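# Move the blue carton from the bookcase onto the desk

## Task

Remove the blue carton from its row of cartons on the bookcase and set it down on the desk. Every other carton must still be where it was, the low shelf must be standing upright when you finish, and the desk must stay roughly where it started. The robot must not fall or finish leaning, or the task counts as failed.

## Robot and tools

ROBOT. A Rainbow Robotics RB-Y1: a wheeled base (two drive wheels, two rear casters, 0.58 m wide, 0.10 m ahead of the wheel axle and 0.57 m behind it, turning circle radius 0.58 m), a folding torso (leg with ankle, knee, hip), a head with head_camera, and left and right arms, each with a five-finger hand and a wrist camera (left_wrist_camera, right_wrist_camera). The base cannot drive sideways. Now and then a loose object may get a brief push from outside.

FRAMES. Base frame: origin on the floor midway between the drive wheels, x forward, y left, z up, metres. The chest, left_hand and right_hand lines are in this frame. The hand point sits 0.045 m in front of the palm; its +z runs along the straight fingers, +y out of the palm. Printed hand positions can be off, more at long reach or under load. base_odometry is in the frame the base had at the start and only counts wheel turns (slip shows as travel; bumps can turn the robot unseen). Heading in rad, positive left.

TOOL move. One action per call. Options:
- base: one velocity command {x_m_s, turn_rad_s, for_s}. x_m_s forward speed in m/s (0.005 to 1.5 either sign, or 0), turn_rad_s leftward turn rate in rad/s (0.02 to 1.509 either sign, or 0), for_s duration 0.1 to 5 s; omitted velocities are 0. This is a relative drive, not a place: distance is roughly speed times for_s, with 0.4 m/s² ramps (turns 0.5 rad/s²), and the base coasts to rest afterwards.
- joints: a dictionary of absolute targets by joint name, in rad for torso, arm and head joints. Ranges: torso_squat_rad 0 to 1.2 (bigger lowers the chest), torso_shift_rad -0.3 to 0.6 (hips forward), torso_pitch_rad -0.2 to 1.4 (bow forward), torso_yaw_rad -1.5 to 1.5 (left positive; lift both arms sideways 0.2 rad or more first). Torso combos must also respect squat+shift<=1.52, squat-shift+pitch<=1.57, shift+0.5pitch-0.4squat<=0.7, shift+0.3pitch-0.5squat<=0.39. Arm joints per side: shoulder_pitch ±2.356 (negative swings forward/up), shoulder_roll (left 0 to 3.141, right -3.141 to 0; away from the body), shoulder_yaw ±2.094, elbow -2.617 to 0.01 (negative bends), forearm_roll ±3.141, wrist_pitch -1.57 to 1.919, hand_roll ±2.705. head_pan_rad ±0.523 (left positive), head_tilt_rad -0.35 to 1.57 (down positive). Hand keys <side>_hand_little, ring, middle, index, thumb_bend, thumb_turn are unitless -1 (closed; for thumb_turn: in front of the palm) to +1 (open); <side>_hand_force_limit -1 to 1 maps to about 0 to 10 N (thumb 15 N) at which closing stops; <side>_hand_speed -0.96 to 1 (start value -0.8; use -0.94 or slower for a gentle grip). These two are settings and start nothing alone.
- target: one absolute hand pose {side "left"/"right", x, y, z in metres in the base frame (-3 to 3), quat_wxyz as printed}. It cannot be combined with base or joints, and is refused while an earlier move still runs. It is solved once into joint angles, so the hand travels an arc; split long moves into short steps.
- min_time_s: 0.1 to 8 s, the minimum duration for arm, head and torso motions.
- cameras: list of head_camera, left_wrist_camera, right_wrist_camera or all.
- blocking: true (default) waits until everything rests; false returns in about 0.5 s while motion continues.
A move with no action just reports state and images.

OTHER TOOLS. wait {seconds 0 to 10, cameras}: lets time pass, returns early when running moves rest. stop {cameras}: brakes all running motion. zoom_image {camera, region [x0,y0,x1,y1] pixels, max 504 square}: enlarges part of the latest image. show_instructions: shows the reference pages. finished_scene {scene 1}: ends the scene for good.

RESULTS. "move" reads done or the worst status. Status words: reached/short (with miss distance) or refused (with reason) for target; done, moving, off_target, stopped, not_followed, contact_stop, time_out, limit_stop_at_<name>, torque_fault, limit_stop_at_motor_heat. A refusal or an unrequested stop cancels the rest of that reply's calls. on_its_own lists things the robot did by itself. <side>_hand_stopped_by lists little, ring, middle, index, thumb_bend, thumb_turn as moving/target/force/stalled/fault; *_load_n are fingertip loads in N (a lost grip drops near 0). lidar_m: 12 distances, 30° sectors counter-clockwise from straight ahead (4th left, 7th behind, 10th right), seen at 0.23 m height. motor_effort: wheel effort %, bracketed peak; large values at rest mean pushing on something. Joint torques, external torques and wrist force/torque are noisy, offset estimates of load. MOTOR HOT warns of heating.

GRASPING. With the thumb turned fully in front of the palm, the hand wraps objects about 0.035 to 0.065 m thick and holds only about 0.3 kg. A wrist bracket on the little-finger side sticks out and can snag things.

AVOID. Driving into furniture (the base does not stop; wheels may cut out for 2 s, the robot may tip, especially if the upper body catches under a desk edge). Fast bending or rising with arms out or a load, and hard stops while moving forward. Arms striking or squeezing each other, including a hand closing on the other hand. Pushing joints into obstacles (torque fault freezes the robot 10 s). Holding an arm stretched or straining (heat fault). Dropping the carton, knocking other cartons, the low shelf or the desk. The result must stay in place without the robot.

Each tool is called in YAML: its name, and indented under it one key for each argument.

Reference images:

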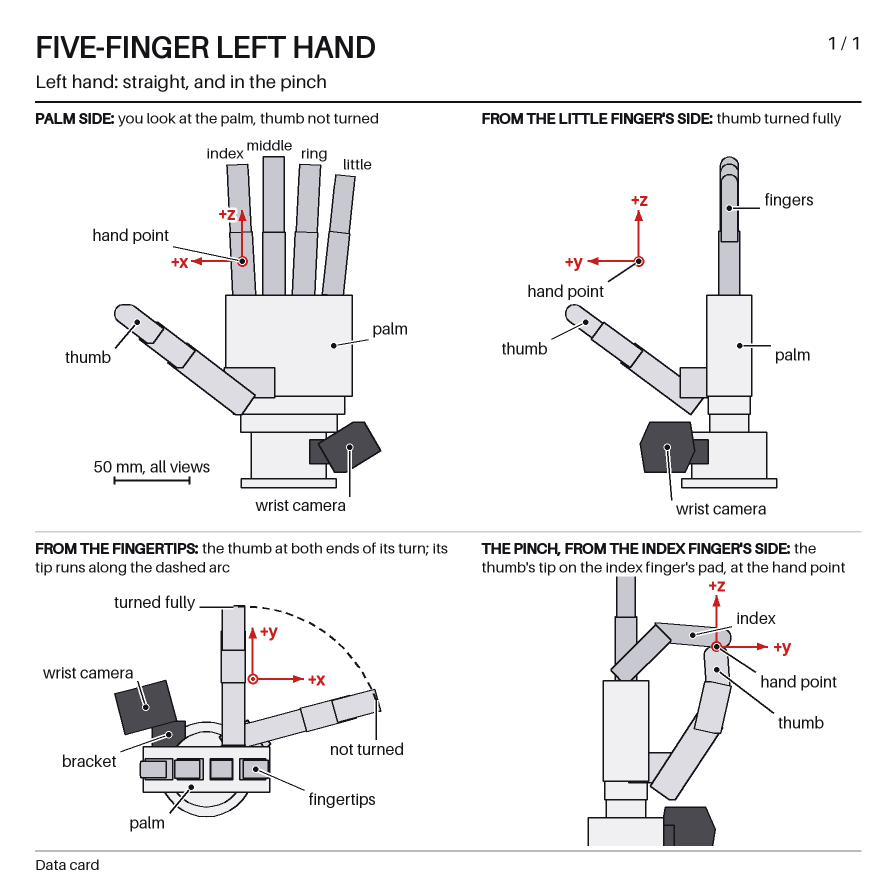

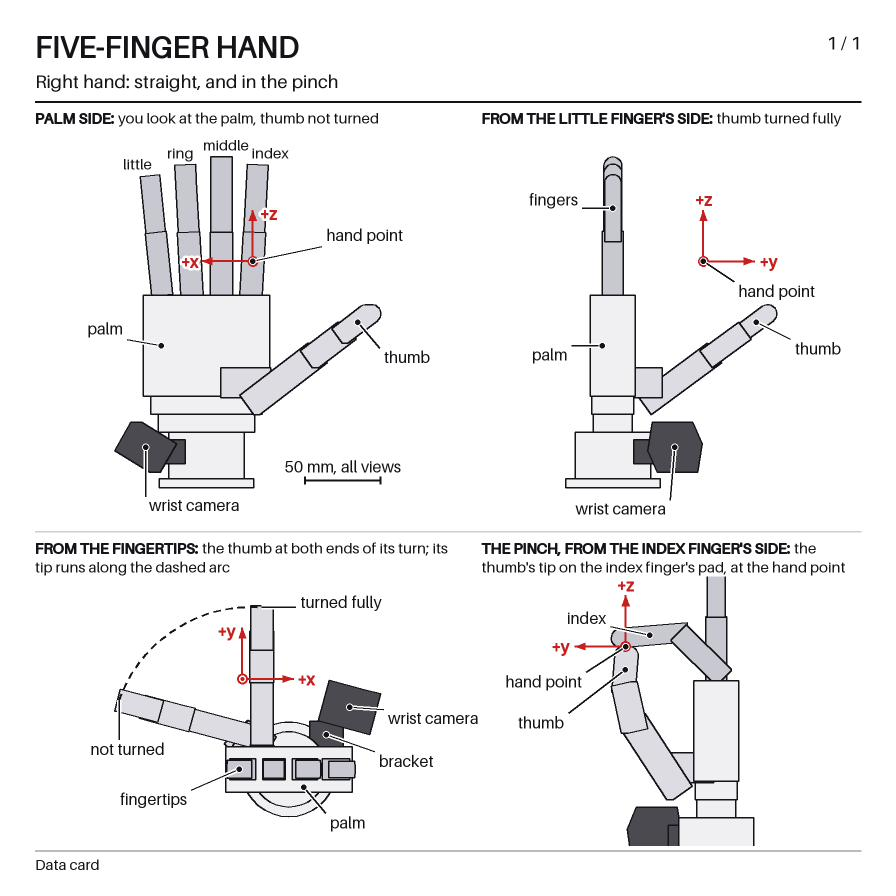

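## Session

move:

Scene clock: 0.00 s.
Joint torques (N m): no reading
External joint torques (N m): no reading
Wrist force (N): no reading
Wrist torque (N m): no reading
Wrist force, peak (N): no reading
base_odometry: x=+0.000 y=+0.000 heading=+0.000
lidar_m: 2.46 3.12 2.94 2.69 1.97 1.90 1.97 2.46 2.42 2.96 2.72 2.22
base_status: not commanded
joint_positions: torso_squat_rad=+0.350 torso_shift_rad=+0.000 torso_pitch_rad=+0.000 torso_yaw_rad=+0.000 left_shoulder_pitch_rad=-0.010 left_shoulder_roll_rad=+0.020 left_shoulder_yaw_rad=+0.008 left_elbow_rad=-0.247 left_forearm_roll_rad=-0.038 left_wrist_pitch_rad=-0.047 left_hand_roll_rad=-0.009 right_shoulder_pitch_rad=-0.015 right_shoulder_roll_rad=-0.022 right_shoulder_yaw_rad=+0.000 right_elbow_rad=-0.284 right_forearm_roll_rad=-0.035 right_wrist_pitch_rad=+0.012 right_hand_roll_rad=+0.038 head_pan_rad=+0.000 head_tilt_rad=+0.400 left_hand_little=+1.000 left_hand_ring=+1.000 left_hand_middle=+1.000 left_hand_index=+1.000 left_hand_thumb_turn=+1.000 left_hand_thumb_bend=+1.000 left_hand_force_limit=+0.000 left_hand_speed=-0.800 right_hand_little=+1.000 right_hand_ring=+1.000 right_hand_middle=+1.000 right_hand_index=+1.000 right_hand_thumb_turn=+1.000 right_hand_thumb_bend=+1.000 right_hand_force_limit=+0.000 right_hand_speed=-0.800
joint_status: not commanded
wheel_motors_off: 0
left_hand_stopped_by: target,target,target,target,target,target
right_hand_stopped_by: target,target,target,target,target,target
left_little_load_n: 0.0
left_ring_load_n: 0.0
left_middle_load_n: 0.0
left_index_load_n: 0.0
left_thumb_bend_load_n: 0.0
left_thumb_turn_load_n: 0.0
right_little_load_n: 0.0
right_ring_load_n: 0.0
right_middle_load_n: 0.0
right_index_load_n: 0.0
right_thumb_bend_load_n: 0.0
right_thumb_turn_load_n: 0.0
motor_effort: left_wheel=+1 right_wheel=-1
chest: x=-0.2280 y=-0.0001 z=+1.2475 quat_wxyz=(+1.000, +0.000, +0.000, +0.000) (m; base frame)
left_hand: x=-0.1357 y=+0.2085 z=+0.5136 quat_wxyz=(+0.116, -0.683, +0.715, -0.097) (m; base frame)
right_hand: x=-0.1273 y=-0.2063 z=+0.5152 quat_wxyz=(+0.093, -0.704, +0.696, -0.108) (m; base frame)
pictures: head_camera, left_wrist_camera, right_wrist_camera
Images, in order (width x height): head_camera 896x504, left_wrist_camera 504x504, right_wrist_camera 504x504.

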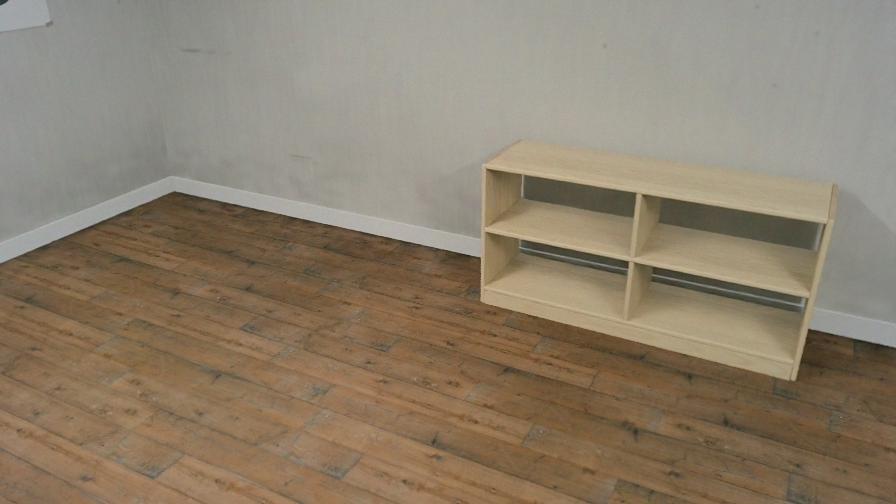

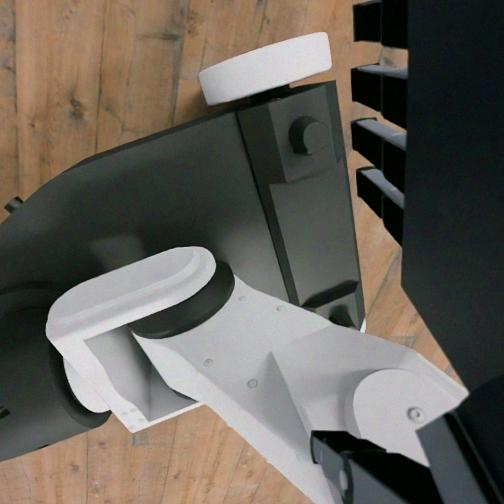

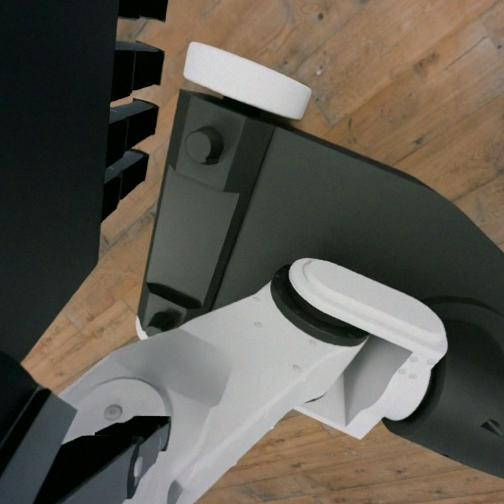

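move:
  base: {"turn_rad_s": 0.8, "for_s": 1.6}
  cameras: ["head_camera"]

move:
  base: {"turn_rad_s": 0.8, "for_s": 1.6}
  cameras: ["head_camera"]

move:
  base: {"turn_rad_s": 0.8, "for_s": 1.6}
  cameras: ["head_camera"]

move:
  base: {"turn_rad_s": 0.8, "for_s": 1.6}
  cameras: ["head_camera"]

Scene clock: 10.70 s.
Joint torques (N m): left_arm=[-2.74 -0.04 -0.14 -1.83 0.02 -0.64 -0.02] | right_arm=[-4.07 -0.28 0.28 -1.91 0.11 -0.49 -0.15]
External joint torques (N m): left_arm=[0.43 -0.74 -0.21 -0.17 0 0.06 -0.02] | right_arm=[-0.77 0.73 0.34 -0.14 0.06 0.1 -0.15]
Wrist force (N): left_arm=[-2.7 3.6 3.6] | right_arm=[8.4 -2.0 9.3]
Wrist torque (N m): left_arm=[0.12 0.45 -0.37] | right_arm=[-0.32 -1.99 -0.14]
Wrist force, peak (N): left_arm=[-3.0 4.1 3.6] | right_arm=[8.6 -2.3 9.6]
move: done
base_odometry: x=+0.000 y=+0.000 heading=+1.279
lidar_m: 3.25 2.22 1.91 1.90 2.19 2.44 2.41 3.07 2.24 2.28 3.05 2.94
base_status: done (sent for 1.6 of 1.6 s)
joint_positions: torso_squat_rad=+0.350 torso_shift_rad=+0.000 torso_pitch_rad=+0.000 torso_yaw_rad=+0.000 left_shoulder_pitch_rad=-0.010 left_shoulder_roll_rad=+0.020 left_shoulder_yaw_rad=+0.008 left_elbow_rad=-0.247 left_forearm_roll_rad=-0.038 left_wrist_pitch_rad=-0.047 left_hand_roll_rad=-0.009 right_shoulder_pitch_rad=-0.015 right_shoulder_roll_rad=-0.022 right_shoulder_yaw_rad=+0.000 right_elbow_rad=-0.284 right_forearm_roll_rad=-0.035 right_wrist_pitch_rad=+0.012 right_hand_roll_rad=+0.038 head_pan_rad=+0.000 head_tilt_rad=+0.400 left_hand_little=+1.000 left_hand_ring=+1.000 left_hand_middle=+1.000 left_hand_index=+1.000 left_hand_thumb_turn=+1.000 left_hand_thumb_bend=+1.000 left_hand_force_limit=+0.000 left_hand_speed=-0.800 right_hand_little=+1.000 right_hand_ring=+1.000 right_hand_middle=+1.000 right_hand_index=+1.000 right_hand_thumb_turn=+1.000 right_hand_thumb_bend=+1.000 right_hand_force_limit=+0.000 right_hand_speed=-0.800
joint_status: not commanded
wheel_motors_off: 0
left_hand_stopped_by: target,target,target,target,target,target
right_hand_stopped_by: target,target,target,target,target,target
left_little_load_n: 0.0
left_ring_load_n: 0.0
left_middle_load_n: 0.0
left_index_load_n: 0.0
left_thumb_bend_load_n: 0.0
left_thumb_turn_load_n: 0.0
right_little_load_n: 0.0
right_ring_load_n: 0.0
right_middle_load_n: 0.0
right_index_load_n: 0.0
right_thumb_bend_load_n: 0.0
right_thumb_turn_load_n: 0.0
motor_effort: left_wheel=+1(27) right_wheel=+9(31)
chest: x=-0.2280 y=-0.0001 z=+1.2475 quat_wxyz=(+1.000, +0.000, +0.000, +0.000) (m; base frame)
left_hand: x=-0.1357 y=+0.2085 z=+0.5136 quat_wxyz=(+0.116, -0.683, +0.715, -0.097) (m; base frame)
right_hand: x=-0.1273 y=-0.2063 z=+0.5152 quat_wxyz=(+0.094, -0.704, +0.696, -0.108) (m; base frame)
pictures: head_camera
Images, in order (width x height): head_camera 896x504.

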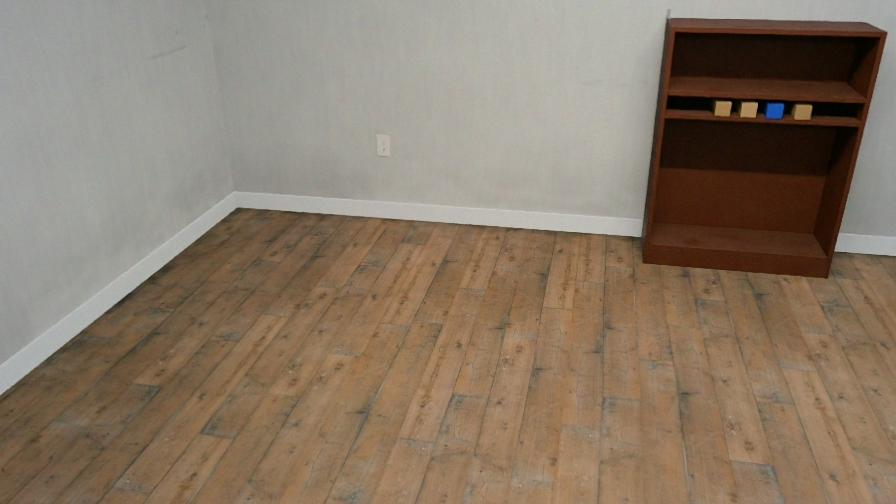

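Scene clock: 14.30 s.
Joint torques (N m): left_arm=[-2.92 -0.1 -0.01 -1.98 -0.07 -0.59 0.02] | right_arm=[-3.52 -0.56 1.01 -2.06 0 -0.45 -0.08]
External joint torques (N m): left_arm=[0.25 -0.79 -0.07 -0.32 -0.09 0.11 0.02] | right_arm=[-0.22 0.44 1.08 -0.29 -0.06 0.14 -0.08]
Wrist force (N): left_arm=[-2.1 4.2 3.7] | right_arm=[8.1 -2.4 9.4]
Wrist torque (N m): left_arm=[0.23 0.35 -0.36] | right_arm=[-0.39 -1.94 -0.16]
Wrist force, peak (N): left_arm=[-2.8 4.0 3.8] | right_arm=[8.6 -2.4 9.6]
move: done
base_odometry: x=+0.000 y=+0.000 heading=+2.559
lidar_m: 1.91 1.96 2.67 2.40 2.41 2.74 2.21 2.48 3.14 2.96 2.76 1.98
base_status: done (sent for 1.6 of 1.6 s)
joint_positions: torso_squat_rad=+0.350 torso_shift_rad=+0.000 torso_pitch_rad=+0.000 torso_yaw_rad=+0.000 left_shoulder_pitch_rad=-0.010 left_shoulder_roll_rad=+0.020 left_shoulder_yaw_rad=+0.008 left_elbow_rad=-0.247 left_forearm_roll_rad=-0.038 left_wrist_pitch_rad=-0.047 left_hand_roll_rad=-0.009 right_shoulder_pitch_rad=-0.015 right_shoulder_roll_rad=-0.022 right_shoulder_yaw_rad=+0.000 right_elbow_rad=-0.284 right_forearm_roll_rad=-0.035 right_wrist_pitch_rad=+0.012 right_hand_roll_rad=+0.038 head_pan_rad=+0.000 head_tilt_rad=+0.400 left_hand_little=+1.000 left_hand_ring=+1.000 left_hand_middle=+1.000 left_hand_index=+1.000 left_hand_thumb_turn=+1.000 left_hand_thumb_bend=+1.000 left_hand_force_limit=+0.000 left_hand_speed=-0.800 right_hand_little=+1.000 right_hand_ring=+1.000 right_hand_middle=+1.000 right_hand_index=+1.000 right_hand_thumb_turn=+1.000 right_hand_thumb_bend=+1.000 right_hand_force_limit=+0.000 right_hand_speed=-0.800
joint_status: not commanded
wheel_motors_off: 0
left_hand_stopped_by: target,target,target,target,target,target
right_hand_stopped_by: target,target,target,target,target,target
left_little_load_n: 0.0
left_ring_load_n: 0.0
left_middle_load_n: 0.0
left_index_load_n: 0.0
left_thumb_bend_load_n: 0.0
left_thumb_turn_load_n: 0.0
right_little_load_n: 0.0
right_ring_load_n: 0.0
right_middle_load_n: 0.0
right_index_load_n: 0.5
right_thumb_bend_load_n: 0.0
right_thumb_turn_load_n: 0.0
motor_effort: left_wheel=+0(12) right_wheel=+11(30)
chest: x=-0.2280 y=-0.0001 z=+1.2475 quat_wxyz=(+1.000, +0.000, +0.000, +0.000) (m; base frame)
left_hand: x=-0.1357 y=+0.2085 z=+0.5136 quat_wxyz=(+0.116, -0.683, +0.715, -0.097) (m; base frame)
right_hand: x=-0.1273 y=-0.2063 z=+0.5152 quat_wxyz=(+0.094, -0.704, +0.696, -0.108) (m; base frame)
pictures: head_camera
Images, in order (width x height): head_camera 896x504.

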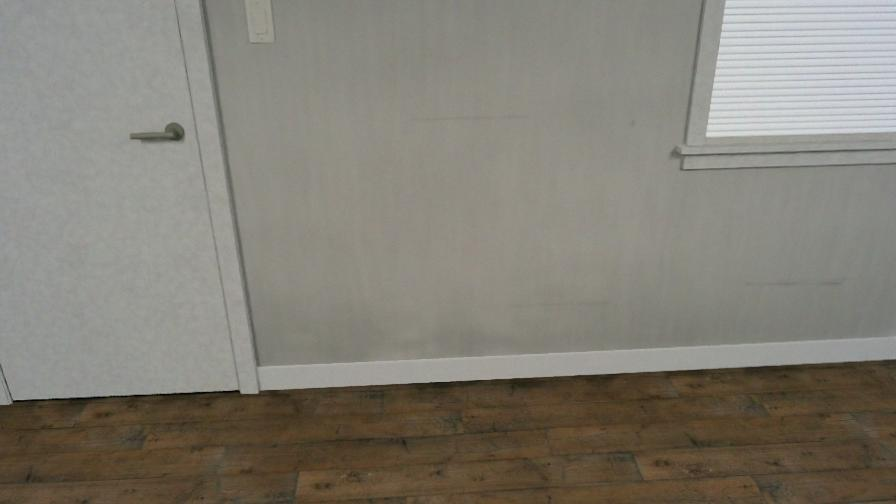

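Scene clock: 17.90 s.
Joint torques (N m): left_arm=[-2.93 -0.17 0.03 -1.8 0.03 -0.72 0.01] | right_arm=[-4.1 -0.46 0.84 -1.98 -0.16 -0.78 0.12]
External joint torques (N m): left_arm=[0.24 -0.87 -0.03 -0.13 0.01 -0.02 0.01] | right_arm=[-0.8 0.55 0.9 -0.21 -0.21 -0.19 0.12]
Wrist force (N): left_arm=[-2.5 3.6 3.7] | right_arm=[8.4 -2.4 9.3]
Wrist torque (N m): left_arm=[0.12 0.42 -0.33] | right_arm=[-0.38 -1.97 -0.17]
Wrist force, peak (N): left_arm=[-2.5 4.6 3.9] | right_arm=[8.8 -1.9 9.5]
move: done
base_odometry: x=+0.000 y=+0.000 heading=-2.445
lidar_m: 2.44 2.40 3.09 2.63 2.26 2.99 2.97 3.26 2.26 1.91 1.90 2.16
base_status: done (sent for 1.6 of 1.6 s)
joint_positions: torso_squat_rad=+0.350 torso_shift_rad=+0.000 torso_pitch_rad=+0.000 torso_yaw_rad=+0.000 left_shoulder_pitch_rad=-0.010 left_shoulder_roll_rad=+0.020 left_shoulder_yaw_rad=+0.008 left_elbow_rad=-0.247 left_forearm_roll_rad=-0.038 left_wrist_pitch_rad=-0.047 left_hand_roll_rad=-0.009 right_shoulder_pitch_rad=-0.015 right_shoulder_roll_rad=-0.022 right_shoulder_yaw_rad=+0.000 right_elbow_rad=-0.284 right_forearm_roll_rad=-0.035 right_wrist_pitch_rad=+0.012 right_hand_roll_rad=+0.038 head_pan_rad=+0.000 head_tilt_rad=+0.400 left_hand_little=+1.000 left_hand_ring=+1.000 left_hand_middle=+1.000 left_hand_index=+1.000 left_hand_thumb_turn=+1.000 left_hand_thumb_bend=+1.000 left_hand_force_limit=+0.000 left_hand_speed=-0.800 right_hand_little=+1.000 right_hand_ring=+1.000 right_hand_middle=+1.000 right_hand_index=+1.000 right_hand_thumb_turn=+1.000 right_hand_thumb_bend=+1.000 right_hand_force_limit=+0.000 right_hand_speed=-0.800
joint_status: not commanded
wheel_motors_off: 0
left_hand_stopped_by: target,target,target,target,target,target
right_hand_stopped_by: target,target,target,target,target,target
left_little_load_n: 0.0
left_ring_load_n: 0.0
left_middle_load_n: 0.0
left_index_load_n: 0.0
left_thumb_bend_load_n: 0.0
left_thumb_turn_load_n: 0.0
right_little_load_n: 0.0
right_ring_load_n: 0.0
right_middle_load_n: 0.0
right_index_load_n: 0.0
right_thumb_bend_load_n: 0.0
right_thumb_turn_load_n: 0.0
motor_effort: left_wheel=+1(11) right_wheel=+12(30)
chest: x=-0.2280 y=-0.0001 z=+1.2475 quat_wxyz=(+1.000, +0.000, +0.000, +0.000) (m; base frame)
left_hand: x=-0.1357 y=+0.2085 z=+0.5136 quat_wxyz=(+0.116, -0.683, +0.715, -0.097) (m; base frame)
right_hand: x=-0.1273 y=-0.2063 z=+0.5152 quat_wxyz=(+0.094, -0.704, +0.696, -0.108) (m; base frame)
pictures: head_camera
Images, in order (width x height): head_camera 896x504.

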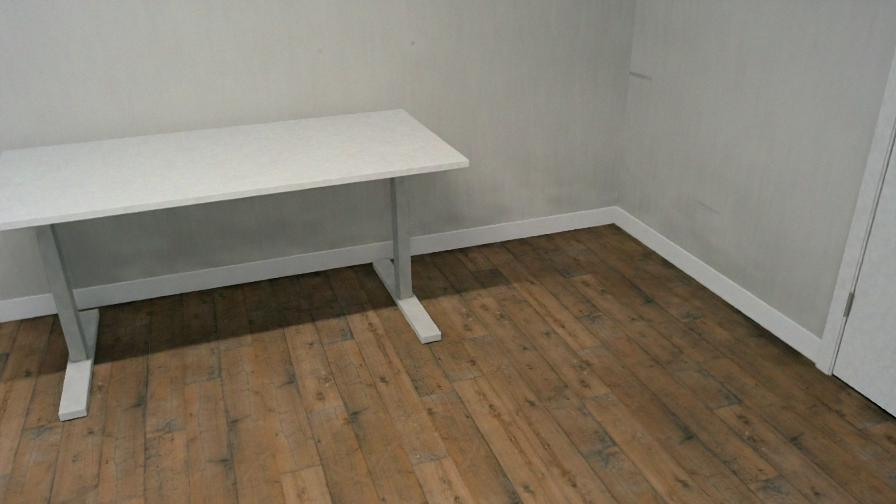

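Scene clock: 21.50 s.
Joint torques (N m): left_arm=[-2.6 -0.11 -0.11 -1.85 -0.01 -0.63 -0.08] | right_arm=[-3.45 -0.57 0.83 -2.41 0.17 -0.78 -0.15]
External joint torques (N m): left_arm=[0.57 -0.8 -0.17 -0.18 -0.03 0.07 -0.08] | right_arm=[-0.15 0.44 0.89 -0.64 0.11 -0.19 -0.14]
Wrist force (N): left_arm=[-2.8 4.1 3.7] | right_arm=[8.1 -2.2 9.4]
Wrist torque (N m): left_arm=[0.19 0.47 -0.38] | right_arm=[-0.35 -1.93 -0.16]
Wrist force, peak (N): left_arm=[-3.1 4.0 3.8] | right_arm=[8.7 -2.3 9.6]
move: done
base_odometry: x=+0.000 y=+0.000 heading=-1.166
lidar_m: 2.76 2.21 2.45 3.11 2.94 2.84 2.02 1.92 1.97 2.63 2.44 2.41
base_status: done (sent for 1.6 of 1.6 s)
joint_positions: torso_squat_rad=+0.350 torso_shift_rad=+0.000 torso_pitch_rad=+0.000 torso_yaw_rad=+0.000 left_shoulder_pitch_rad=-0.010 left_shoulder_roll_rad=+0.020 left_shoulder_yaw_rad=+0.008 left_elbow_rad=-0.247 left_forearm_roll_rad=-0.038 left_wrist_pitch_rad=-0.047 left_hand_roll_rad=-0.009 right_shoulder_pitch_rad=-0.015 right_shoulder_roll_rad=-0.022 right_shoulder_yaw_rad=+0.000 right_elbow_rad=-0.284 right_forearm_roll_rad=-0.035 right_wrist_pitch_rad=+0.012 right_hand_roll_rad=+0.038 head_pan_rad=+0.000 head_tilt_rad=+0.400 left_hand_little=+1.000 left_hand_ring=+1.000 left_hand_middle=+1.000 left_hand_index=+1.000 left_hand_thumb_turn=+1.000 left_hand_thumb_bend=+1.000 left_hand_force_limit=+0.000 left_hand_speed=-0.800 right_hand_little=+1.000 right_hand_ring=+1.000 right_hand_middle=+1.000 right_hand_index=+1.000 right_hand_thumb_turn=+1.000 right_hand_thumb_bend=+1.000 right_hand_force_limit=+0.000 right_hand_speed=-0.800
joint_status: not commanded
wheel_motors_off: 0
left_hand_stopped_by: target,target,target,target,target,target
right_hand_stopped_by: target,target,target,target,target,target
left_little_load_n: 0.0
left_ring_load_n: 0.0
left_middle_load_n: 0.0
left_index_load_n: 0.0
left_thumb_bend_load_n: 0.0
left_thumb_turn_load_n: 0.0
right_little_load_n: 0.0
right_ring_load_n: 0.0
right_middle_load_n: 0.5
right_index_load_n: 0.0
right_thumb_bend_load_n: -0.5
right_thumb_turn_load_n: 0.0
motor_effort: left_wheel=+0(12) right_wheel=+12(30)
chest: x=-0.2280 y=-0.0001 z=+1.2475 quat_wxyz=(+1.000, +0.000, +0.000, +0.000) (m; base frame)
left_hand: x=-0.1357 y=+0.2085 z=+0.5136 quat_wxyz=(+0.116, -0.683, +0.715, -0.097) (m; base frame)
right_hand: x=-0.1273 y=-0.2063 z=+0.5152 quat_wxyz=(+0.094, -0.704, +0.696, -0.108) (m; base frame)
pictures: head_camera
Images, in order (width x height): head_camera 896x504.

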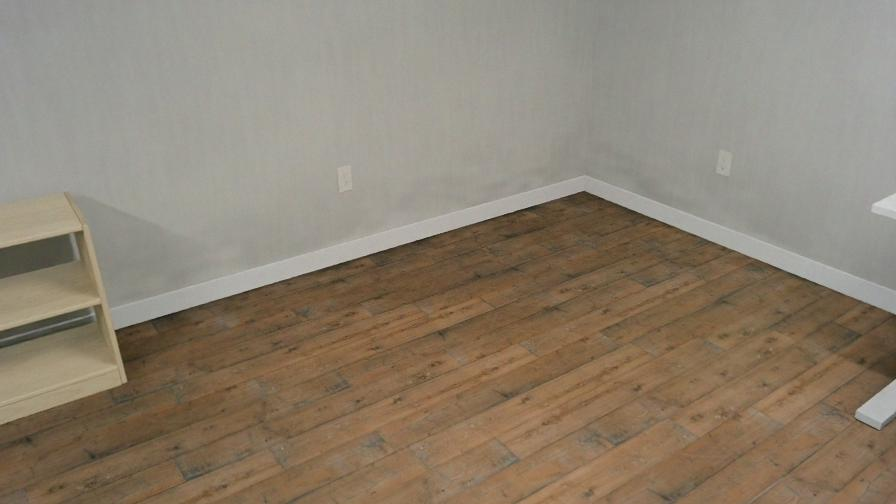

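move:
  base: {"turn_rad_s": 0.8, "for_s": 2.38}
  cameras: ["head_camera"]

Scene clock: 35.13 s.
Joint torques (N m): left_arm=[-2.71 0 0.02 -1.89 0.06 -0.66 0.1] | right_arm=[-3.21 -0.32 1.1 -2.09 -0.01 -0.6 0]
External joint torques (N m): left_arm=[0.46 -0.69 -0.05 -0.23 0.04 0.04 0.1] | right_arm=[0.09 0.69 1.17 -0.32 -0.07 -0.01 0]
Wrist force (N): left_arm=[-2.5 4.0 3.4] | right_arm=[8.4 -2.3 9.3]
Wrist torque (N m): left_arm=[0.18 0.41 -0.36] | right_arm=[-0.36 -1.98 -0.15]
Wrist force, peak (N): left_arm=[-2.7 4.1 4.2] | right_arm=[8.7 -2.0 9.7]
move: done
base_odometry: x=+0.000 y=+0.000 heading=+0.727
lidar_m: 2.94 3.25 2.16 1.90 1.91 2.26 2.44 2.42 2.98 2.63 2.26 3.13
base_status: done (sent for 2.37 of 2.37 s)
joint_positions: torso_squat_rad=+0.350 torso_shift_rad=+0.000 torso_pitch_rad=+0.000 torso_yaw_rad=+0.000 left_shoulder_pitch_rad=-0.010 left_shoulder_roll_rad=+0.020 left_shoulder_yaw_rad=+0.008 left_elbow_rad=-0.247 left_forearm_roll_rad=-0.038 left_wrist_pitch_rad=-0.047 left_hand_roll_rad=-0.009 right_shoulder_pitch_rad=-0.015 right_shoulder_roll_rad=-0.022 right_shoulder_yaw_rad=+0.000 right_elbow_rad=-0.284 right_forearm_roll_rad=-0.035 right_wrist_pitch_rad=+0.012 right_hand_roll_rad=+0.038 head_pan_rad=+0.000 head_tilt_rad=+0.400 left_hand_little=+1.000 left_hand_ring=+1.000 left_hand_middle=+1.000 left_hand_index=+1.000 left_hand_thumb_turn=+1.000 left_hand_thumb_bend=+1.000 left_hand_force_limit=+0.000 left_hand_speed=-0.800 right_hand_little=+1.000 right_hand_ring=+1.000 right_hand_middle=+1.000 right_hand_index=+1.000 right_hand_thumb_turn=+1.000 right_hand_thumb_bend=+1.000 right_hand_force_limit=+0.000 right_hand_speed=-0.800
joint_status: not commanded
wheel_motors_off: 0
left_hand_stopped_by: target,target,target,target,target,target
right_hand_stopped_by: target,target,target,target,target,target
left_little_load_n: 0.0
left_ring_load_n: 0.0
left_middle_load_n: 0.0
left_index_load_n: 0.0
left_thumb_bend_load_n: 0.0
left_thumb_turn_load_n: 0.0
right_little_load_n: 0.0
right_ring_load_n: 0.0
right_middle_load_n: 0.0
right_index_load_n: 0.0
right_thumb_bend_load_n: 0.0
right_thumb_turn_load_n: 0.0
motor_effort: left_wheel=+1(13) right_wheel=+12(30)
chest: x=-0.2280 y=-0.0001 z=+1.2475 quat_wxyz=(+1.000, +0.000, +0.000, +0.000) (m; base frame)
left_hand: x=-0.1357 y=+0.2085 z=+0.5136 quat_wxyz=(+0.116, -0.683, +0.715, -0.097) (m; base frame)
right_hand: x=-0.1273 y=-0.2063 z=+0.5152 quat_wxyz=(+0.094, -0.704, +0.696, -0.108) (m; base frame)
pictures: head_camera
Images, in order (width x height): head_camera 896x504.

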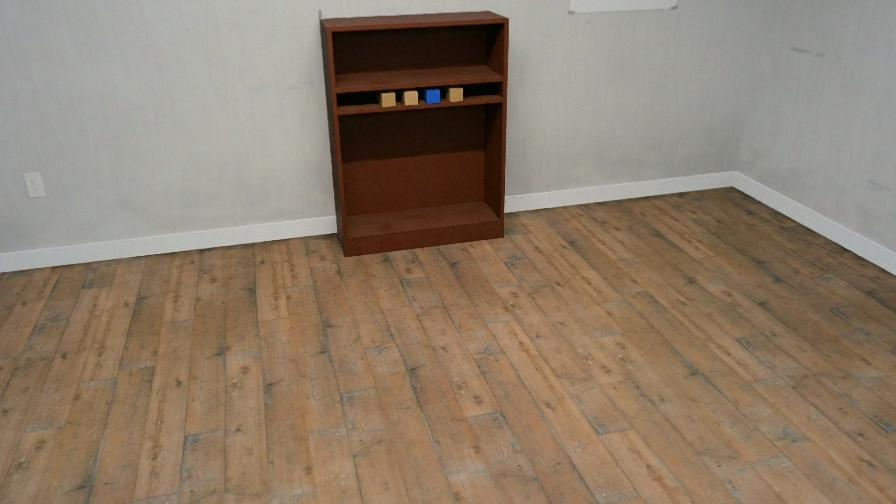

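zoom_image:
  camera: "head_camera"
  region: [310, 0, 520, 130]

Scaled by 2.400.

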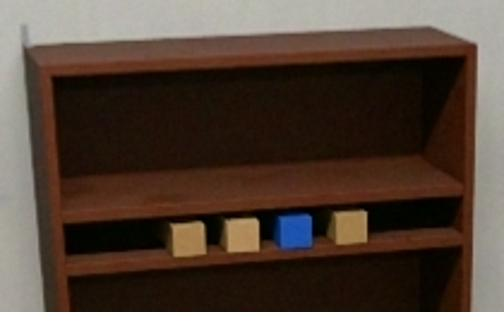

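move:
  base: {"turn_rad_s": -0.2, "for_s": 0.53}
  cameras: []

move:
  base: {"x_m_s": 0.4, "for_s": 4.8}
  cameras: []

move:
  base: {"turn_rad_s": 0.4, "for_s": 0.9}
  cameras: ["head_camera"]

Scene clock: 56.30 s.
Joint torques (N m): left_arm=[-2.81 -0.14 0.1 -1.97 -0.07 -0.65 -0.03] | right_arm=[-4.29 -0.56 0.66 -2.14 -0.08 -0.34 -0.1]
External joint torques (N m): left_arm=[0.36 -0.83 0.04 -0.31 -0.09 0.05 -0.03] | right_arm=[-0.99 0.45 0.72 -0.37 -0.13 0.25 -0.1]
Wrist force (N): left_arm=[-2.3 4.2 3.3] | right_arm=[8.6 -2.3 9.4]
Wrist torque (N m): left_arm=[0.22 0.39 -0.34] | right_arm=[-0.37 -2.01 -0.14]
Wrist force, peak (N): left_arm=[-2.4 4.1 4.1] | right_arm=[8.4 -2.4 9.8]
move: done
base_odometry: x=+0.000 y=+0.000 heading=+0.621
lidar_m: 2.94 3.24 2.30 1.92 1.91 2.12 2.46 2.41 3.17 2.64 2.27 2.94
base_status: done (sent for 0.53 of 0.53 s)
joint_positions: torso_squat_rad=+0.350 torso_shift_rad=+0.000 torso_pitch_rad=+0.000 torso_yaw_rad=+0.000 left_shoulder_pitch_rad=-0.010 left_shoulder_roll_rad=+0.020 left_shoulder_yaw_rad=+0.008 left_elbow_rad=-0.247 left_forearm_roll_rad=-0.038 left_wrist_pitch_rad=-0.047 left_hand_roll_rad=-0.009 right_shoulder_pitch_rad=-0.015 right_shoulder_roll_rad=-0.022 right_shoulder_yaw_rad=+0.000 right_elbow_rad=-0.284 right_forearm_roll_rad=-0.035 right_wrist_pitch_rad=+0.012 right_hand_roll_rad=+0.038 head_pan_rad=+0.000 head_tilt_rad=+0.400 left_hand_little=+1.000 left_hand_ring=+1.000 left_hand_middle=+1.000 left_hand_index=+1.000 left_hand_thumb_turn=+1.000 left_hand_thumb_bend=+1.000 left_hand_force_limit=+0.000 left_hand_speed=-0.800 right_hand_little=+1.000 right_hand_ring=+1.000 right_hand_middle=+1.000 right_hand_index=+1.000 right_hand_thumb_turn=+1.000 right_hand_thumb_bend=+1.000 right_hand_force_limit=+0.000 right_hand_speed=-0.800
joint_status: not commanded
wheel_motors_off: 0
left_hand_stopped_by: target,target,target,target,target,target
right_hand_stopped_by: target,target,target,target,target,target
left_little_load_n: 0.0
left_ring_load_n: 0.0
left_middle_load_n: 0.0
left_index_load_n: 0.0
left_thumb_bend_load_n: 0.0
left_thumb_turn_load_n: 0.0
right_little_load_n: 0.0
right_ring_load_n: 0.0
right_middle_load_n: 0.0
right_index_load_n: 0.0
right_thumb_bend_load_n: 0.0
right_thumb_turn_load_n: 0.0
motor_effort: left_wheel=-1(12) right_wheel=-9(19)
chest: x=-0.2280 y=-0.0001 z=+1.2475 quat_wxyz=(+1.000, +0.000, +0.000, +0.000) (m; base frame)
left_hand: x=-0.1357 y=+0.2085 z=+0.5136 quat_wxyz=(+0.116, -0.683, +0.715, -0.097) (m; base frame)
right_hand: x=-0.1273 y=-0.2063 z=+0.5152 quat_wxyz=(+0.093, -0.704, +0.696, -0.108) (m; base frame)
pictures: none
No camera images: "cameras" was empty.

Scene clock: 62.60 s.
Joint torques (N m): left_arm=[-2.77 -0.07 0.32 -1.88 0.01 -0.68 -0.04] | right_arm=[-3.73 -0.52 0.78 -2.03 0.01 -0.73 -0.08]
External joint torques (N m): left_arm=[0.4 -0.76 0.26 -0.22 -0.01 0.02 -0.04] | right_arm=[-0.43 0.49 0.84 -0.26 -0.05 -0.14 -0.08]
Wrist force (N): left_arm=[-2.7 3.8 3.3] | right_arm=[8.2 -2.0 9.3]
Wrist torque (N m): left_arm=[0.14 0.44 -0.38] | right_arm=[-0.30 -1.94 -0.15]
Wrist force, peak (N): left_arm=[-2.6 4.4 3.7] | right_arm=[9.0 -2.2 9.5]
move: done
base_odometry: x=+1.561 y=+1.118 heading=+0.622
lidar_m: 1.19 1.14 1.59 2.53 2.51 2.84 4.37 4.17 2.15 1.82 2.02 1.70
base_status: done (sent for 4.8 of 4.8 s)
joint_positions: torso_squat_rad=+0.350 torso_shift_rad=+0.000 torso_pitch_rad=+0.000 torso_yaw_rad=+0.000 left_shoulder_pitch_rad=-0.010 left_shoulder_roll_rad=+0.020 left_shoulder_yaw_rad=+0.008 left_elbow_rad=-0.247 left_forearm_roll_rad=-0.038 left_wrist_pitch_rad=-0.047 left_hand_roll_rad=-0.009 right_shoulder_pitch_rad=-0.016 right_shoulder_roll_rad=-0.022 right_shoulder_yaw_rad=+0.000 right_elbow_rad=-0.284 right_forearm_roll_rad=-0.035 right_wrist_pitch_rad=+0.012 right_hand_roll_rad=+0.038 head_pan_rad=+0.000 head_tilt_rad=+0.400 left_hand_little=+1.000 left_hand_ring=+1.000 left_hand_middle=+1.000 left_hand_index=+1.000 left_hand_thumb_turn=+1.000 left_hand_thumb_bend=+1.000 left_hand_force_limit=+0.000 left_hand_speed=-0.800 right_hand_little=+1.000 right_hand_ring=+1.000 right_hand_middle=+1.000 right_hand_index=+1.000 right_hand_thumb_turn=+1.000 right_hand_thumb_bend=+1.000 right_hand_force_limit=+0.000 right_hand_speed=-0.800
joint_status: not commanded
wheel_motors_off: 0
left_hand_stopped_by: target,target,target,target,target,target
right_hand_stopped_by: target,target,target,target,target,target
left_little_load_n: -0.5
left_ring_load_n: 0.0
left_middle_load_n: 0.0
left_index_load_n: 0.0
left_thumb_bend_load_n: 0.0
left_thumb_turn_load_n: 0.0
right_little_load_n: 0.0
right_ring_load_n: 0.0
right_middle_load_n: 0.0
right_index_load_n: 0.0
right_thumb_bend_load_n: 0.0
right_thumb_turn_load_n: 0.0
motor_effort: left_wheel=+10(30) right_wheel=-14(23)
chest: x=-0.2280 y=-0.0001 z=+1.2475 quat_wxyz=(+1.000, +0.000, +0.000, +0.000) (m; base frame)
left_hand: x=-0.1357 y=+0.2085 z=+0.5136 quat_wxyz=(+0.116, -0.683, +0.715, -0.097) (m; base frame)
right_hand: x=-0.1272 y=-0.2063 z=+0.5152 quat_wxyz=(+0.093, -0.704, +0.696, -0.108) (m; base frame)
pictures: none
No camera images: "cameras" was empty.

Scene clock: 64.63 s.
Joint torques (N m): left_arm=[-2.67 -0.27 -0.03 -1.92 -0.11 -0.69 -0.12] | right_arm=[-3.82 -0.83 0.55 -2.03 0 -0.4 0.14]
External joint torques (N m): left_arm=[0.5 -0.96 -0.09 -0.26 -0.13 0.01 -0.12] | right_arm=[-0.52 0.17 0.61 -0.26 -0.06 0.19 0.14]
Wrist force (N): left_arm=[-2.8 3.7 3.3] | right_arm=[8.3 -2.2 9.3]
Wrist torque (N m): left_arm=[0.14 0.47 -0.37] | right_arm=[-0.34 -1.97 -0.15]
Wrist force, peak (N): left_arm=[-2.6 4.4 3.7] | right_arm=[8.8 -2.1 9.4]
move: done
base_odometry: x=+1.561 y=+1.118 heading=+0.981
lidar_m: 1.13 1.48 2.11 2.51 2.65 3.74 4.16 2.58 1.82 2.04 1.92 1.18
base_status: done (sent for 0.9 of 0.9 s)
joint_positions: torso_squat_rad=+0.350 torso_shift_rad=+0.000 torso_pitch_rad=+0.000 torso_yaw_rad=+0.000 left_shoulder_pitch_rad=-0.010 left_shoulder_roll_rad=+0.020 left_shoulder_yaw_rad=+0.008 left_elbow_rad=-0.247 left_forearm_roll_rad=-0.038 left_wrist_pitch_rad=-0.047 left_hand_roll_rad=-0.009 right_shoulder_pitch_rad=-0.016 right_shoulder_roll_rad=-0.022 right_shoulder_yaw_rad=+0.000 right_elbow_rad=-0.284 right_forearm_roll_rad=-0.035 right_wrist_pitch_rad=+0.012 right_hand_roll_rad=+0.038 head_pan_rad=+0.000 head_tilt_rad=+0.400 left_hand_little=+1.000 left_hand_ring=+1.000 left_hand_middle=+1.000 left_hand_index=+1.000 left_hand_thumb_turn=+1.000 left_hand_thumb_bend=+1.000 left_hand_force_limit=+0.000 left_hand_speed=-0.800 right_hand_little=+1.000 right_hand_ring=+1.000 right_hand_middle=+1.000 right_hand_index=+1.000 right_hand_thumb_turn=+1.000 right_hand_thumb_bend=+1.000 right_hand_force_limit=+0.000 right_hand_speed=-0.800
joint_status: not commanded
wheel_motors_off: 0
left_hand_stopped_by: target,target,target,target,target,target
right_hand_stopped_by: target,target,target,target,target,target
left_little_load_n: 0.0
left_ring_load_n: 0.0
left_middle_load_n: 0.0
left_index_load_n: 0.0
left_thumb_bend_load_n: 0.0
left_thumb_turn_load_n: 0.0
right_little_load_n: 0.0
right_ring_load_n: 0.0
right_middle_load_n: 0.0
right_index_load_n: 0.0
right_thumb_bend_load_n: 0.0
right_thumb_turn_load_n: 0.0
motor_effort: left_wheel=+4(25) right_wheel=+8(25)
chest: x=-0.2280 y=-0.0001 z=+1.2475 quat_wxyz=(+1.000, +0.000, +0.000, +0.000) (m; base frame)
left_hand: x=-0.1357 y=+0.2085 z=+0.5136 quat_wxyz=(+0.116, -0.683, +0.715, -0.097) (m; base frame)
right_hand: x=-0.1272 y=-0.2063 z=+0.5152 quat_wxyz=(+0.093, -0.704, +0.696, -0.108) (m; base frame)
pictures: head_camera
Images, in order (width x height): head_camera 896x504.

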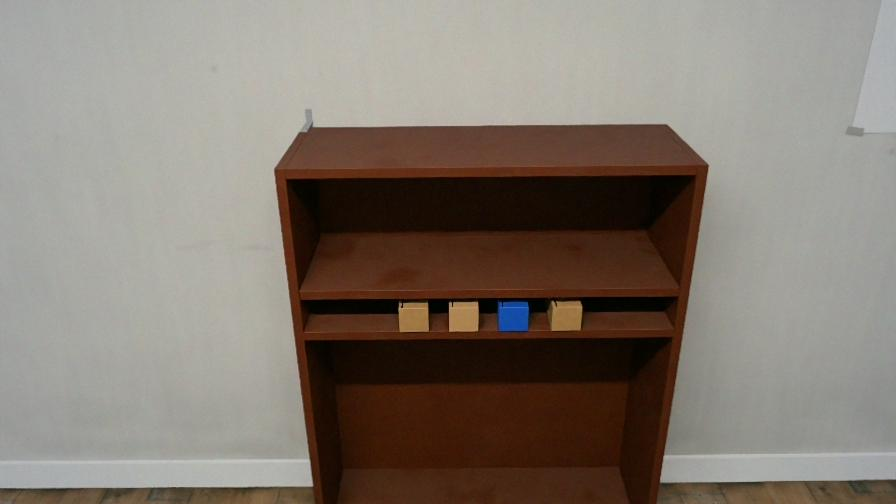

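zoom_image:
  camera: "head_camera"
  region: [380, 270, 620, 360]

Scaled by 2.100.

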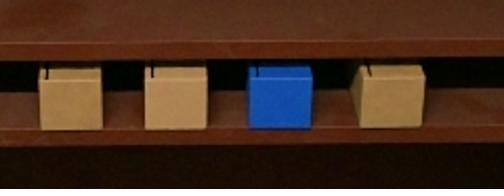

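move:
  base: {"x_m_s": 0.2, "for_s": 2.25}
  joints: {"head_tilt_rad": 0.7}
  cameras: ["head_camera"]

Scene clock: 86.70 s.
Joint torques (N m): left_arm=[-2.95 -0.36 0.09 -1.83 -0.06 -0.61 0] | right_arm=[-3.83 -0.64 0.28 -2.01 -0.06 -0.74 -0.04]
External joint torques (N m): left_arm=[0.21 -1.05 0.03 -0.17 -0.08 0.09 0] | right_arm=[-0.54 0.37 0.34 -0.24 -0.12 -0.15 -0.04]
Wrist force (N): left_arm=[-2.5 4.2 3.5] | right_arm=[8.3 -2.3 9.6]
Wrist torque (N m): left_arm=[0.20 0.40 -0.38] | right_arm=[-0.39 -1.98 -0.15]
Wrist force, peak (N): left_arm=[-2.6 4.2 3.8] | right_arm=[8.9 -2.2 9.7]
move: done
base_odometry: x=+1.813 y=+1.495 heading=+0.982
lidar_m: 0.89 0.70 1.44 2.49 2.62 3.74 4.62 2.48 2.08 2.06 1.30 0.80
base_status: done (sent for 2.27 of 2.27 s)
joint_positions: torso_squat_rad=+0.350 torso_shift_rad=+0.000 torso_pitch_rad=+0.000 torso_yaw_rad=+0.000 left_shoulder_pitch_rad=-0.010 left_shoulder_roll_rad=+0.020 left_shoulder_yaw_rad=+0.008 left_elbow_rad=-0.247 left_forearm_roll_rad=-0.038 left_wrist_pitch_rad=-0.047 left_hand_roll_rad=-0.009 right_shoulder_pitch_rad=-0.016 right_shoulder_roll_rad=-0.022 right_shoulder_yaw_rad=+0.000 right_elbow_rad=-0.284 right_forearm_roll_rad=-0.035 right_wrist_pitch_rad=+0.012 right_hand_roll_rad=+0.038 head_pan_rad=+0.000 head_tilt_rad=+0.700 left_hand_little=+1.000 left_hand_ring=+1.000 left_hand_middle=+1.000 left_hand_index=+1.000 left_hand_thumb_turn=+1.000 left_hand_thumb_bend=+1.000 left_hand_force_limit=+0.000 left_hand_speed=-0.800 right_hand_little=+1.000 right_hand_ring=+1.000 right_hand_middle=+1.000 right_hand_index=+1.000 right_hand_thumb_turn=+1.000 right_hand_thumb_bend=+1.000 right_hand_force_limit=+0.000 right_hand_speed=-0.800
joint_status: all done
wheel_motors_off: 0
left_hand_stopped_by: target,target,target,target,target,target
right_hand_stopped_by: target,target,target,target,target,target
left_little_load_n: 0.0
left_ring_load_n: 0.0
left_middle_load_n: 0.0
left_index_load_n: 0.0
left_thumb_bend_load_n: 0.0
left_thumb_turn_load_n: 0.0
right_little_load_n: 0.0
right_ring_load_n: 0.0
right_middle_load_n: 0.0
right_index_load_n: 0.0
right_thumb_bend_load_n: 0.0
right_thumb_turn_load_n: 0.0
motor_effort: left_wheel=+2(21) right_wheel=-3(35)
chest: x=-0.2280 y=-0.0001 z=+1.2475 quat_wxyz=(+1.000, +0.000, +0.000, +0.000) (m; base frame)
left_hand: x=-0.1358 y=+0.2085 z=+0.5136 quat_wxyz=(+0.116, -0.683, +0.715, -0.097) (m; base frame)
right_hand: x=-0.1272 y=-0.2063 z=+0.5152 quat_wxyz=(+0.094, -0.704, +0.696, -0.108) (m; base frame)
pictures: head_camera
Images, in order (width x height): head_camera 896x504.

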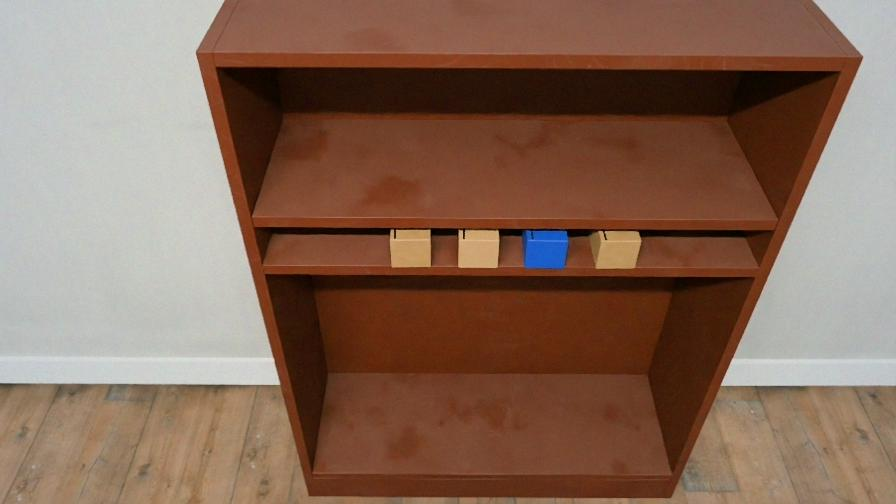

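zoom_image:
  camera: "head_camera"
  region: [380, 215, 660, 285]

Scaled by 1.800.

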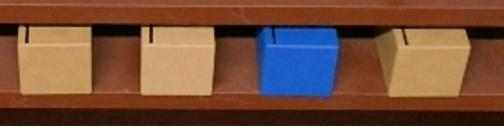

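move:
  base: {"turn_rad_s": -0.5, "for_s": 1.34}
  cameras: []

move:
  base: {"x_m_s": 0.2, "for_s": 1.45}
  cameras: []

move:
  base: {"turn_rad_s": 0.5, "for_s": 1.34}
  joints: {"torso_squat_rad": 0.9, "head_tilt_rad": 0.8}
  cameras: ["head_camera"]

Scene clock: 192.03 s.
Joint torques (N m): left_arm=[-2.83 -0.25 0 -2 -0.06 -0.69 0] | right_arm=[-3.93 -0.78 1 -2.18 0.08 -0.48 -0.08]
External joint torques (N m): left_arm=[0.34 -0.93 -0.06 -0.33 -0.08 0.01 0] | right_arm=[-0.63 0.23 1.06 -0.4 0.03 0.11 -0.08]
Wrist force (N): left_arm=[-2.4 3.7 3.2] | right_arm=[8.3 -2.1 9.2]
Wrist torque (N m): left_arm=[0.14 0.39 -0.36] | right_arm=[-0.34 -1.95 -0.14]
Wrist force, peak (N): left_arm=[-2.7 4.4 3.7] | right_arm=[8.6 -2.2 9.7]
move: done
base_odometry: x=+1.813 y=+1.495 heading=+0.316
lidar_m: 0.80 0.90 0.70 1.24 2.49 2.53 3.23 4.63 2.95 2.09 2.05 1.53
base_status: done (sent for 1.33 of 1.33 s)
joint_positions: torso_squat_rad=+0.350 torso_shift_rad=+0.000 torso_pitch_rad=+0.000 torso_yaw_rad=+0.000 left_shoulder_pitch_rad=-0.010 left_shoulder_roll_rad=+0.020 left_shoulder_yaw_rad=+0.008 left_elbow_rad=-0.247 left_forearm_roll_rad=-0.038 left_wrist_pitch_rad=-0.047 left_hand_roll_rad=-0.009 right_shoulder_pitch_rad=-0.016 right_shoulder_roll_rad=-0.022 right_shoulder_yaw_rad=+0.000 right_elbow_rad=-0.284 right_forearm_roll_rad=-0.035 right_wrist_pitch_rad=+0.012 right_hand_roll_rad=+0.038 head_pan_rad=+0.000 head_tilt_rad=+0.700 left_hand_little=+1.000 left_hand_ring=+1.000 left_hand_middle=+1.000 left_hand_index=+1.000 left_hand_thumb_turn=+1.000 left_hand_thumb_bend=+1.000 left_hand_force_limit=+0.000 left_hand_speed=-0.800 right_hand_little=+1.000 right_hand_ring=+1.000 right_hand_middle=+1.000 right_hand_index=+1.000 right_hand_thumb_turn=+1.000 right_hand_thumb_bend=+1.000 right_hand_force_limit=+0.000 right_hand_speed=-0.800
joint_status: not commanded
wheel_motors_off: 0
left_hand_stopped_by: target,target,target,target,target,target
right_hand_stopped_by: target,target,target,target,target,target
left_little_load_n: 0.0
left_ring_load_n: 0.0
left_middle_load_n: 0.0
left_index_load_n: 0.0
left_thumb_bend_load_n: -0.5
left_thumb_turn_load_n: -0.5
right_little_load_n: -0.5
right_ring_load_n: 0.0
right_middle_load_n: 0.0
right_index_load_n: 0.0
right_thumb_bend_load_n: 0.0
right_thumb_turn_load_n: 0.0
motor_effort: left_wheel=+9(21) right_wheel=+1(29)
chest: x=-0.2280 y=-0.0001 z=+1.2475 quat_wxyz=(+1.000, +0.000, +0.000, +0.000) (m; base frame)
left_hand: x=-0.1358 y=+0.2085 z=+0.5136 quat_wxyz=(+0.116, -0.683, +0.715, -0.097) (m; base frame)
right_hand: x=-0.1272 y=-0.2063 z=+0.5152 quat_wxyz=(+0.094, -0.704, +0.696, -0.108) (m; base frame)
pictures: none
No camera images: "cameras" was empty.

Scene clock: 194.53 s.
Joint torques (N m): left_arm=[-2.63 -0.18 0.19 -1.84 0.02 -0.64 -0.08] | right_arm=[-4.01 -0.74 0.47 -2.06 0.06 -0.73 -0.07]
External joint torques (N m): left_arm=[0.54 -0.86 0.13 -0.18 0 0.06 -0.08] | right_arm=[-0.71 0.27 0.53 -0.29 0 -0.14 -0.07]
Wrist force (N): left_arm=[-2.4 4.0 3.7] | right_arm=[8.5 -2.1 9.3]
Wrist torque (N m): left_arm=[0.16 0.40 -0.36] | right_arm=[-0.35 -2.00 -0.13]
Wrist force, peak (N): left_arm=[-2.8 4.2 3.8] | right_arm=[8.8 -2.3 9.5]
move: done
base_odometry: x=+2.092 y=+1.586 heading=+0.315
lidar_m: 0.50 0.66 0.68 0.60 2.10 2.70 3.44 4.87 2.56 2.01 1.88 1.16
base_status: done (sent for 1.47 of 1.47 s)
joint_positions: torso_squat_rad=+0.350 torso_shift_rad=+0.000 torso_pitch_rad=+0.000 torso_yaw_rad=+0.000 left_shoulder_pitch_rad=-0.010 left_shoulder_roll_rad=+0.020 left_shoulder_yaw_rad=+0.008 left_elbow_rad=-0.247 left_forearm_roll_rad=-0.038 left_wrist_pitch_rad=-0.047 left_hand_roll_rad=-0.009 right_shoulder_pitch_rad=-0.016 right_shoulder_roll_rad=-0.022 right_shoulder_yaw_rad=+0.000 right_elbow_rad=-0.284 right_forearm_roll_rad=-0.035 right_wrist_pitch_rad=+0.012 right_hand_roll_rad=+0.038 head_pan_rad=+0.000 head_tilt_rad=+0.700 left_hand_little=+1.000 left_hand_ring=+1.000 left_hand_middle=+1.000 left_hand_index=+1.000 left_hand_thumb_turn=+1.000 left_hand_thumb_bend=+1.000 left_hand_force_limit=+0.000 left_hand_speed=-0.800 right_hand_little=+1.000 right_hand_ring=+1.000 right_hand_middle=+1.000 right_hand_index=+1.000 right_hand_thumb_turn=+1.000 right_hand_thumb_bend=+1.000 right_hand_force_limit=+0.000 right_hand_speed=-0.800
joint_status: not commanded
wheel_motors_off: 0
left_hand_stopped_by: target,target,target,target,target,target
right_hand_stopped_by: target,target,target,target,target,target
left_little_load_n: 0.0
left_ring_load_n: 0.0
left_middle_load_n: 0.0
left_index_load_n: 0.0
left_thumb_bend_load_n: 0.0
left_thumb_turn_load_n: 0.0
right_little_load_n: 0.0
right_ring_load_n: 0.0
right_middle_load_n: 0.0
right_index_load_n: 0.0
right_thumb_bend_load_n: 0.0
right_thumb_turn_load_n: -0.5
motor_effort: left_wheel=-3(26) right_wheel=+4(28)
chest: x=-0.2280 y=-0.0001 z=+1.2475 quat_wxyz=(+1.000, +0.000, +0.000, +0.000) (m; base frame)
left_hand: x=-0.1358 y=+0.2085 z=+0.5136 quat_wxyz=(+0.116, -0.683, +0.715, -0.097) (m; base frame)
right_hand: x=-0.1272 y=-0.2063 z=+0.5152 quat_wxyz=(+0.094, -0.704, +0.696, -0.108) (m; base frame)
pictures: none
No camera images: "cameras" was empty.

Scene clock: 197.30 s.
Joint torques (N m): left_arm=[-2.94 -0.04 0.12 -1.91 0 -0.63 0.03] | right_arm=[-3.28 -0.34 0.63 -2.14 -0.07 -0.49 -0.23]
External joint torques (N m): left_arm=[0.23 -0.73 0.06 -0.25 -0.02 0.07 0.03] | right_arm=[0.02 0.67 0.69 -0.36 -0.12 0.1 -0.23]
Wrist force (N): left_arm=[-2.6 4.1 3.2] | right_arm=[8.4 -1.8 9.2]
Wrist torque (N m): left_arm=[0.20 0.41 -0.38] | right_arm=[-0.27 -2.00 -0.12]
Wrist force, peak (N): left_arm=[-2.4 4.7 3.8] | right_arm=[8.7 -2.1 9.8]
move: done
base_odometry: x=+2.092 y=+1.586 heading=+0.981
lidar_m: 0.65 0.60 0.61 2.66 2.82 4.01 4.86 2.10 1.93 1.89 0.98 0.51
base_status: done (sent for 1.33 of 1.33 s)
joint_positions: torso_squat_rad=+0.900 torso_shift_rad=+0.000 torso_pitch_rad=+0.000 torso_yaw_rad=+0.000 left_shoulder_pitch_rad=-0.010 left_shoulder_roll_rad=+0.020 left_shoulder_yaw_rad=+0.008 left_elbow_rad=-0.247 left_forearm_roll_rad=-0.038 left_wrist_pitch_rad=-0.047 left_hand_roll_rad=-0.009 right_shoulder_pitch_rad=-0.016 right_shoulder_roll_rad=-0.022 right_shoulder_yaw_rad=+0.000 right_elbow_rad=-0.284 right_forearm_roll_rad=-0.035 right_wrist_pitch_rad=+0.012 right_hand_roll_rad=+0.038 head_pan_rad=+0.000 head_tilt_rad=+0.800 left_hand_little=+1.000 left_hand_ring=+1.000 left_hand_middle=+1.000 left_hand_index=+1.000 left_hand_thumb_turn=+1.000 left_hand_thumb_bend=+1.000 left_hand_force_limit=+0.000 left_hand_speed=-0.800 right_hand_little=+1.000 right_hand_ring=+1.000 right_hand_middle=+1.000 right_hand_index=+1.000 right_hand_thumb_turn=+1.000 right_hand_thumb_bend=+1.000 right_hand_force_limit=+0.000 right_hand_speed=-0.800
joint_status: all done
wheel_motors_off: 0
left_hand_stopped_by: target,target,target,target,target,target
right_hand_stopped_by: target,target,target,target,target,target
left_little_load_n: 0.0
left_ring_load_n: 0.0
left_middle_load_n: 0.0
left_index_load_n: 0.0
left_thumb_bend_load_n: 0.0
left_thumb_turn_load_n: 0.0
right_little_load_n: 0.0
right_ring_load_n: 0.0
right_middle_load_n: 0.0
right_index_load_n: 0.0
right_thumb_bend_load_n: 0.0
right_thumb_turn_load_n: 0.0
motor_effort: left_wheel=+0(25) right_wheel=+11(24)
chest: x=-0.2280 y=-0.0001 z=+1.0251 quat_wxyz=(+1.000, +0.000, +0.000, +0.000) (m; base frame)
left_hand: x=-0.1357 y=+0.2085 z=+0.2911 quat_wxyz=(+0.116, -0.683, +0.715, -0.097) (m; base frame)
right_hand: x=-0.1272 y=-0.2063 z=+0.2928 quat_wxyz=(+0.094, -0.704, +0.696, -0.108) (m; base frame)
pictures: head_camera
Images, in order (width x height): head_camera 896x504.

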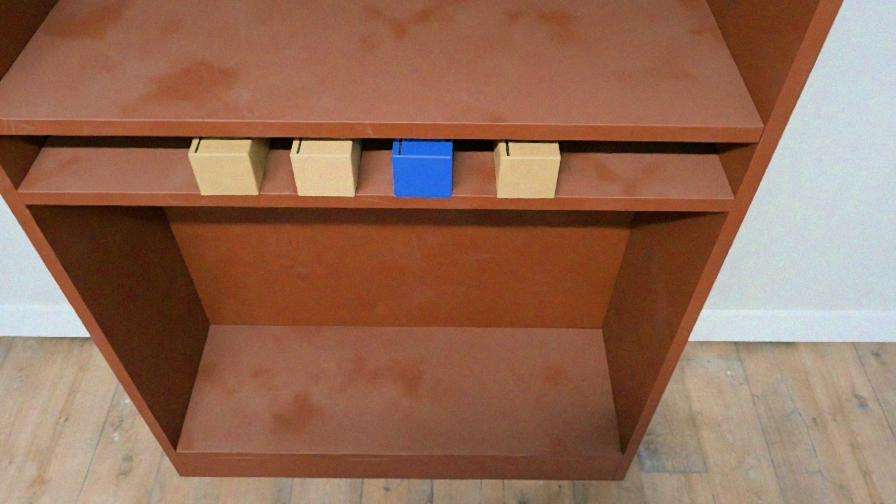

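zoom_image:
  camera: "head_camera"
  region: [280, 110, 580, 220]

Scaled by 1.680.

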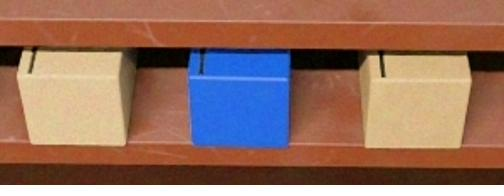

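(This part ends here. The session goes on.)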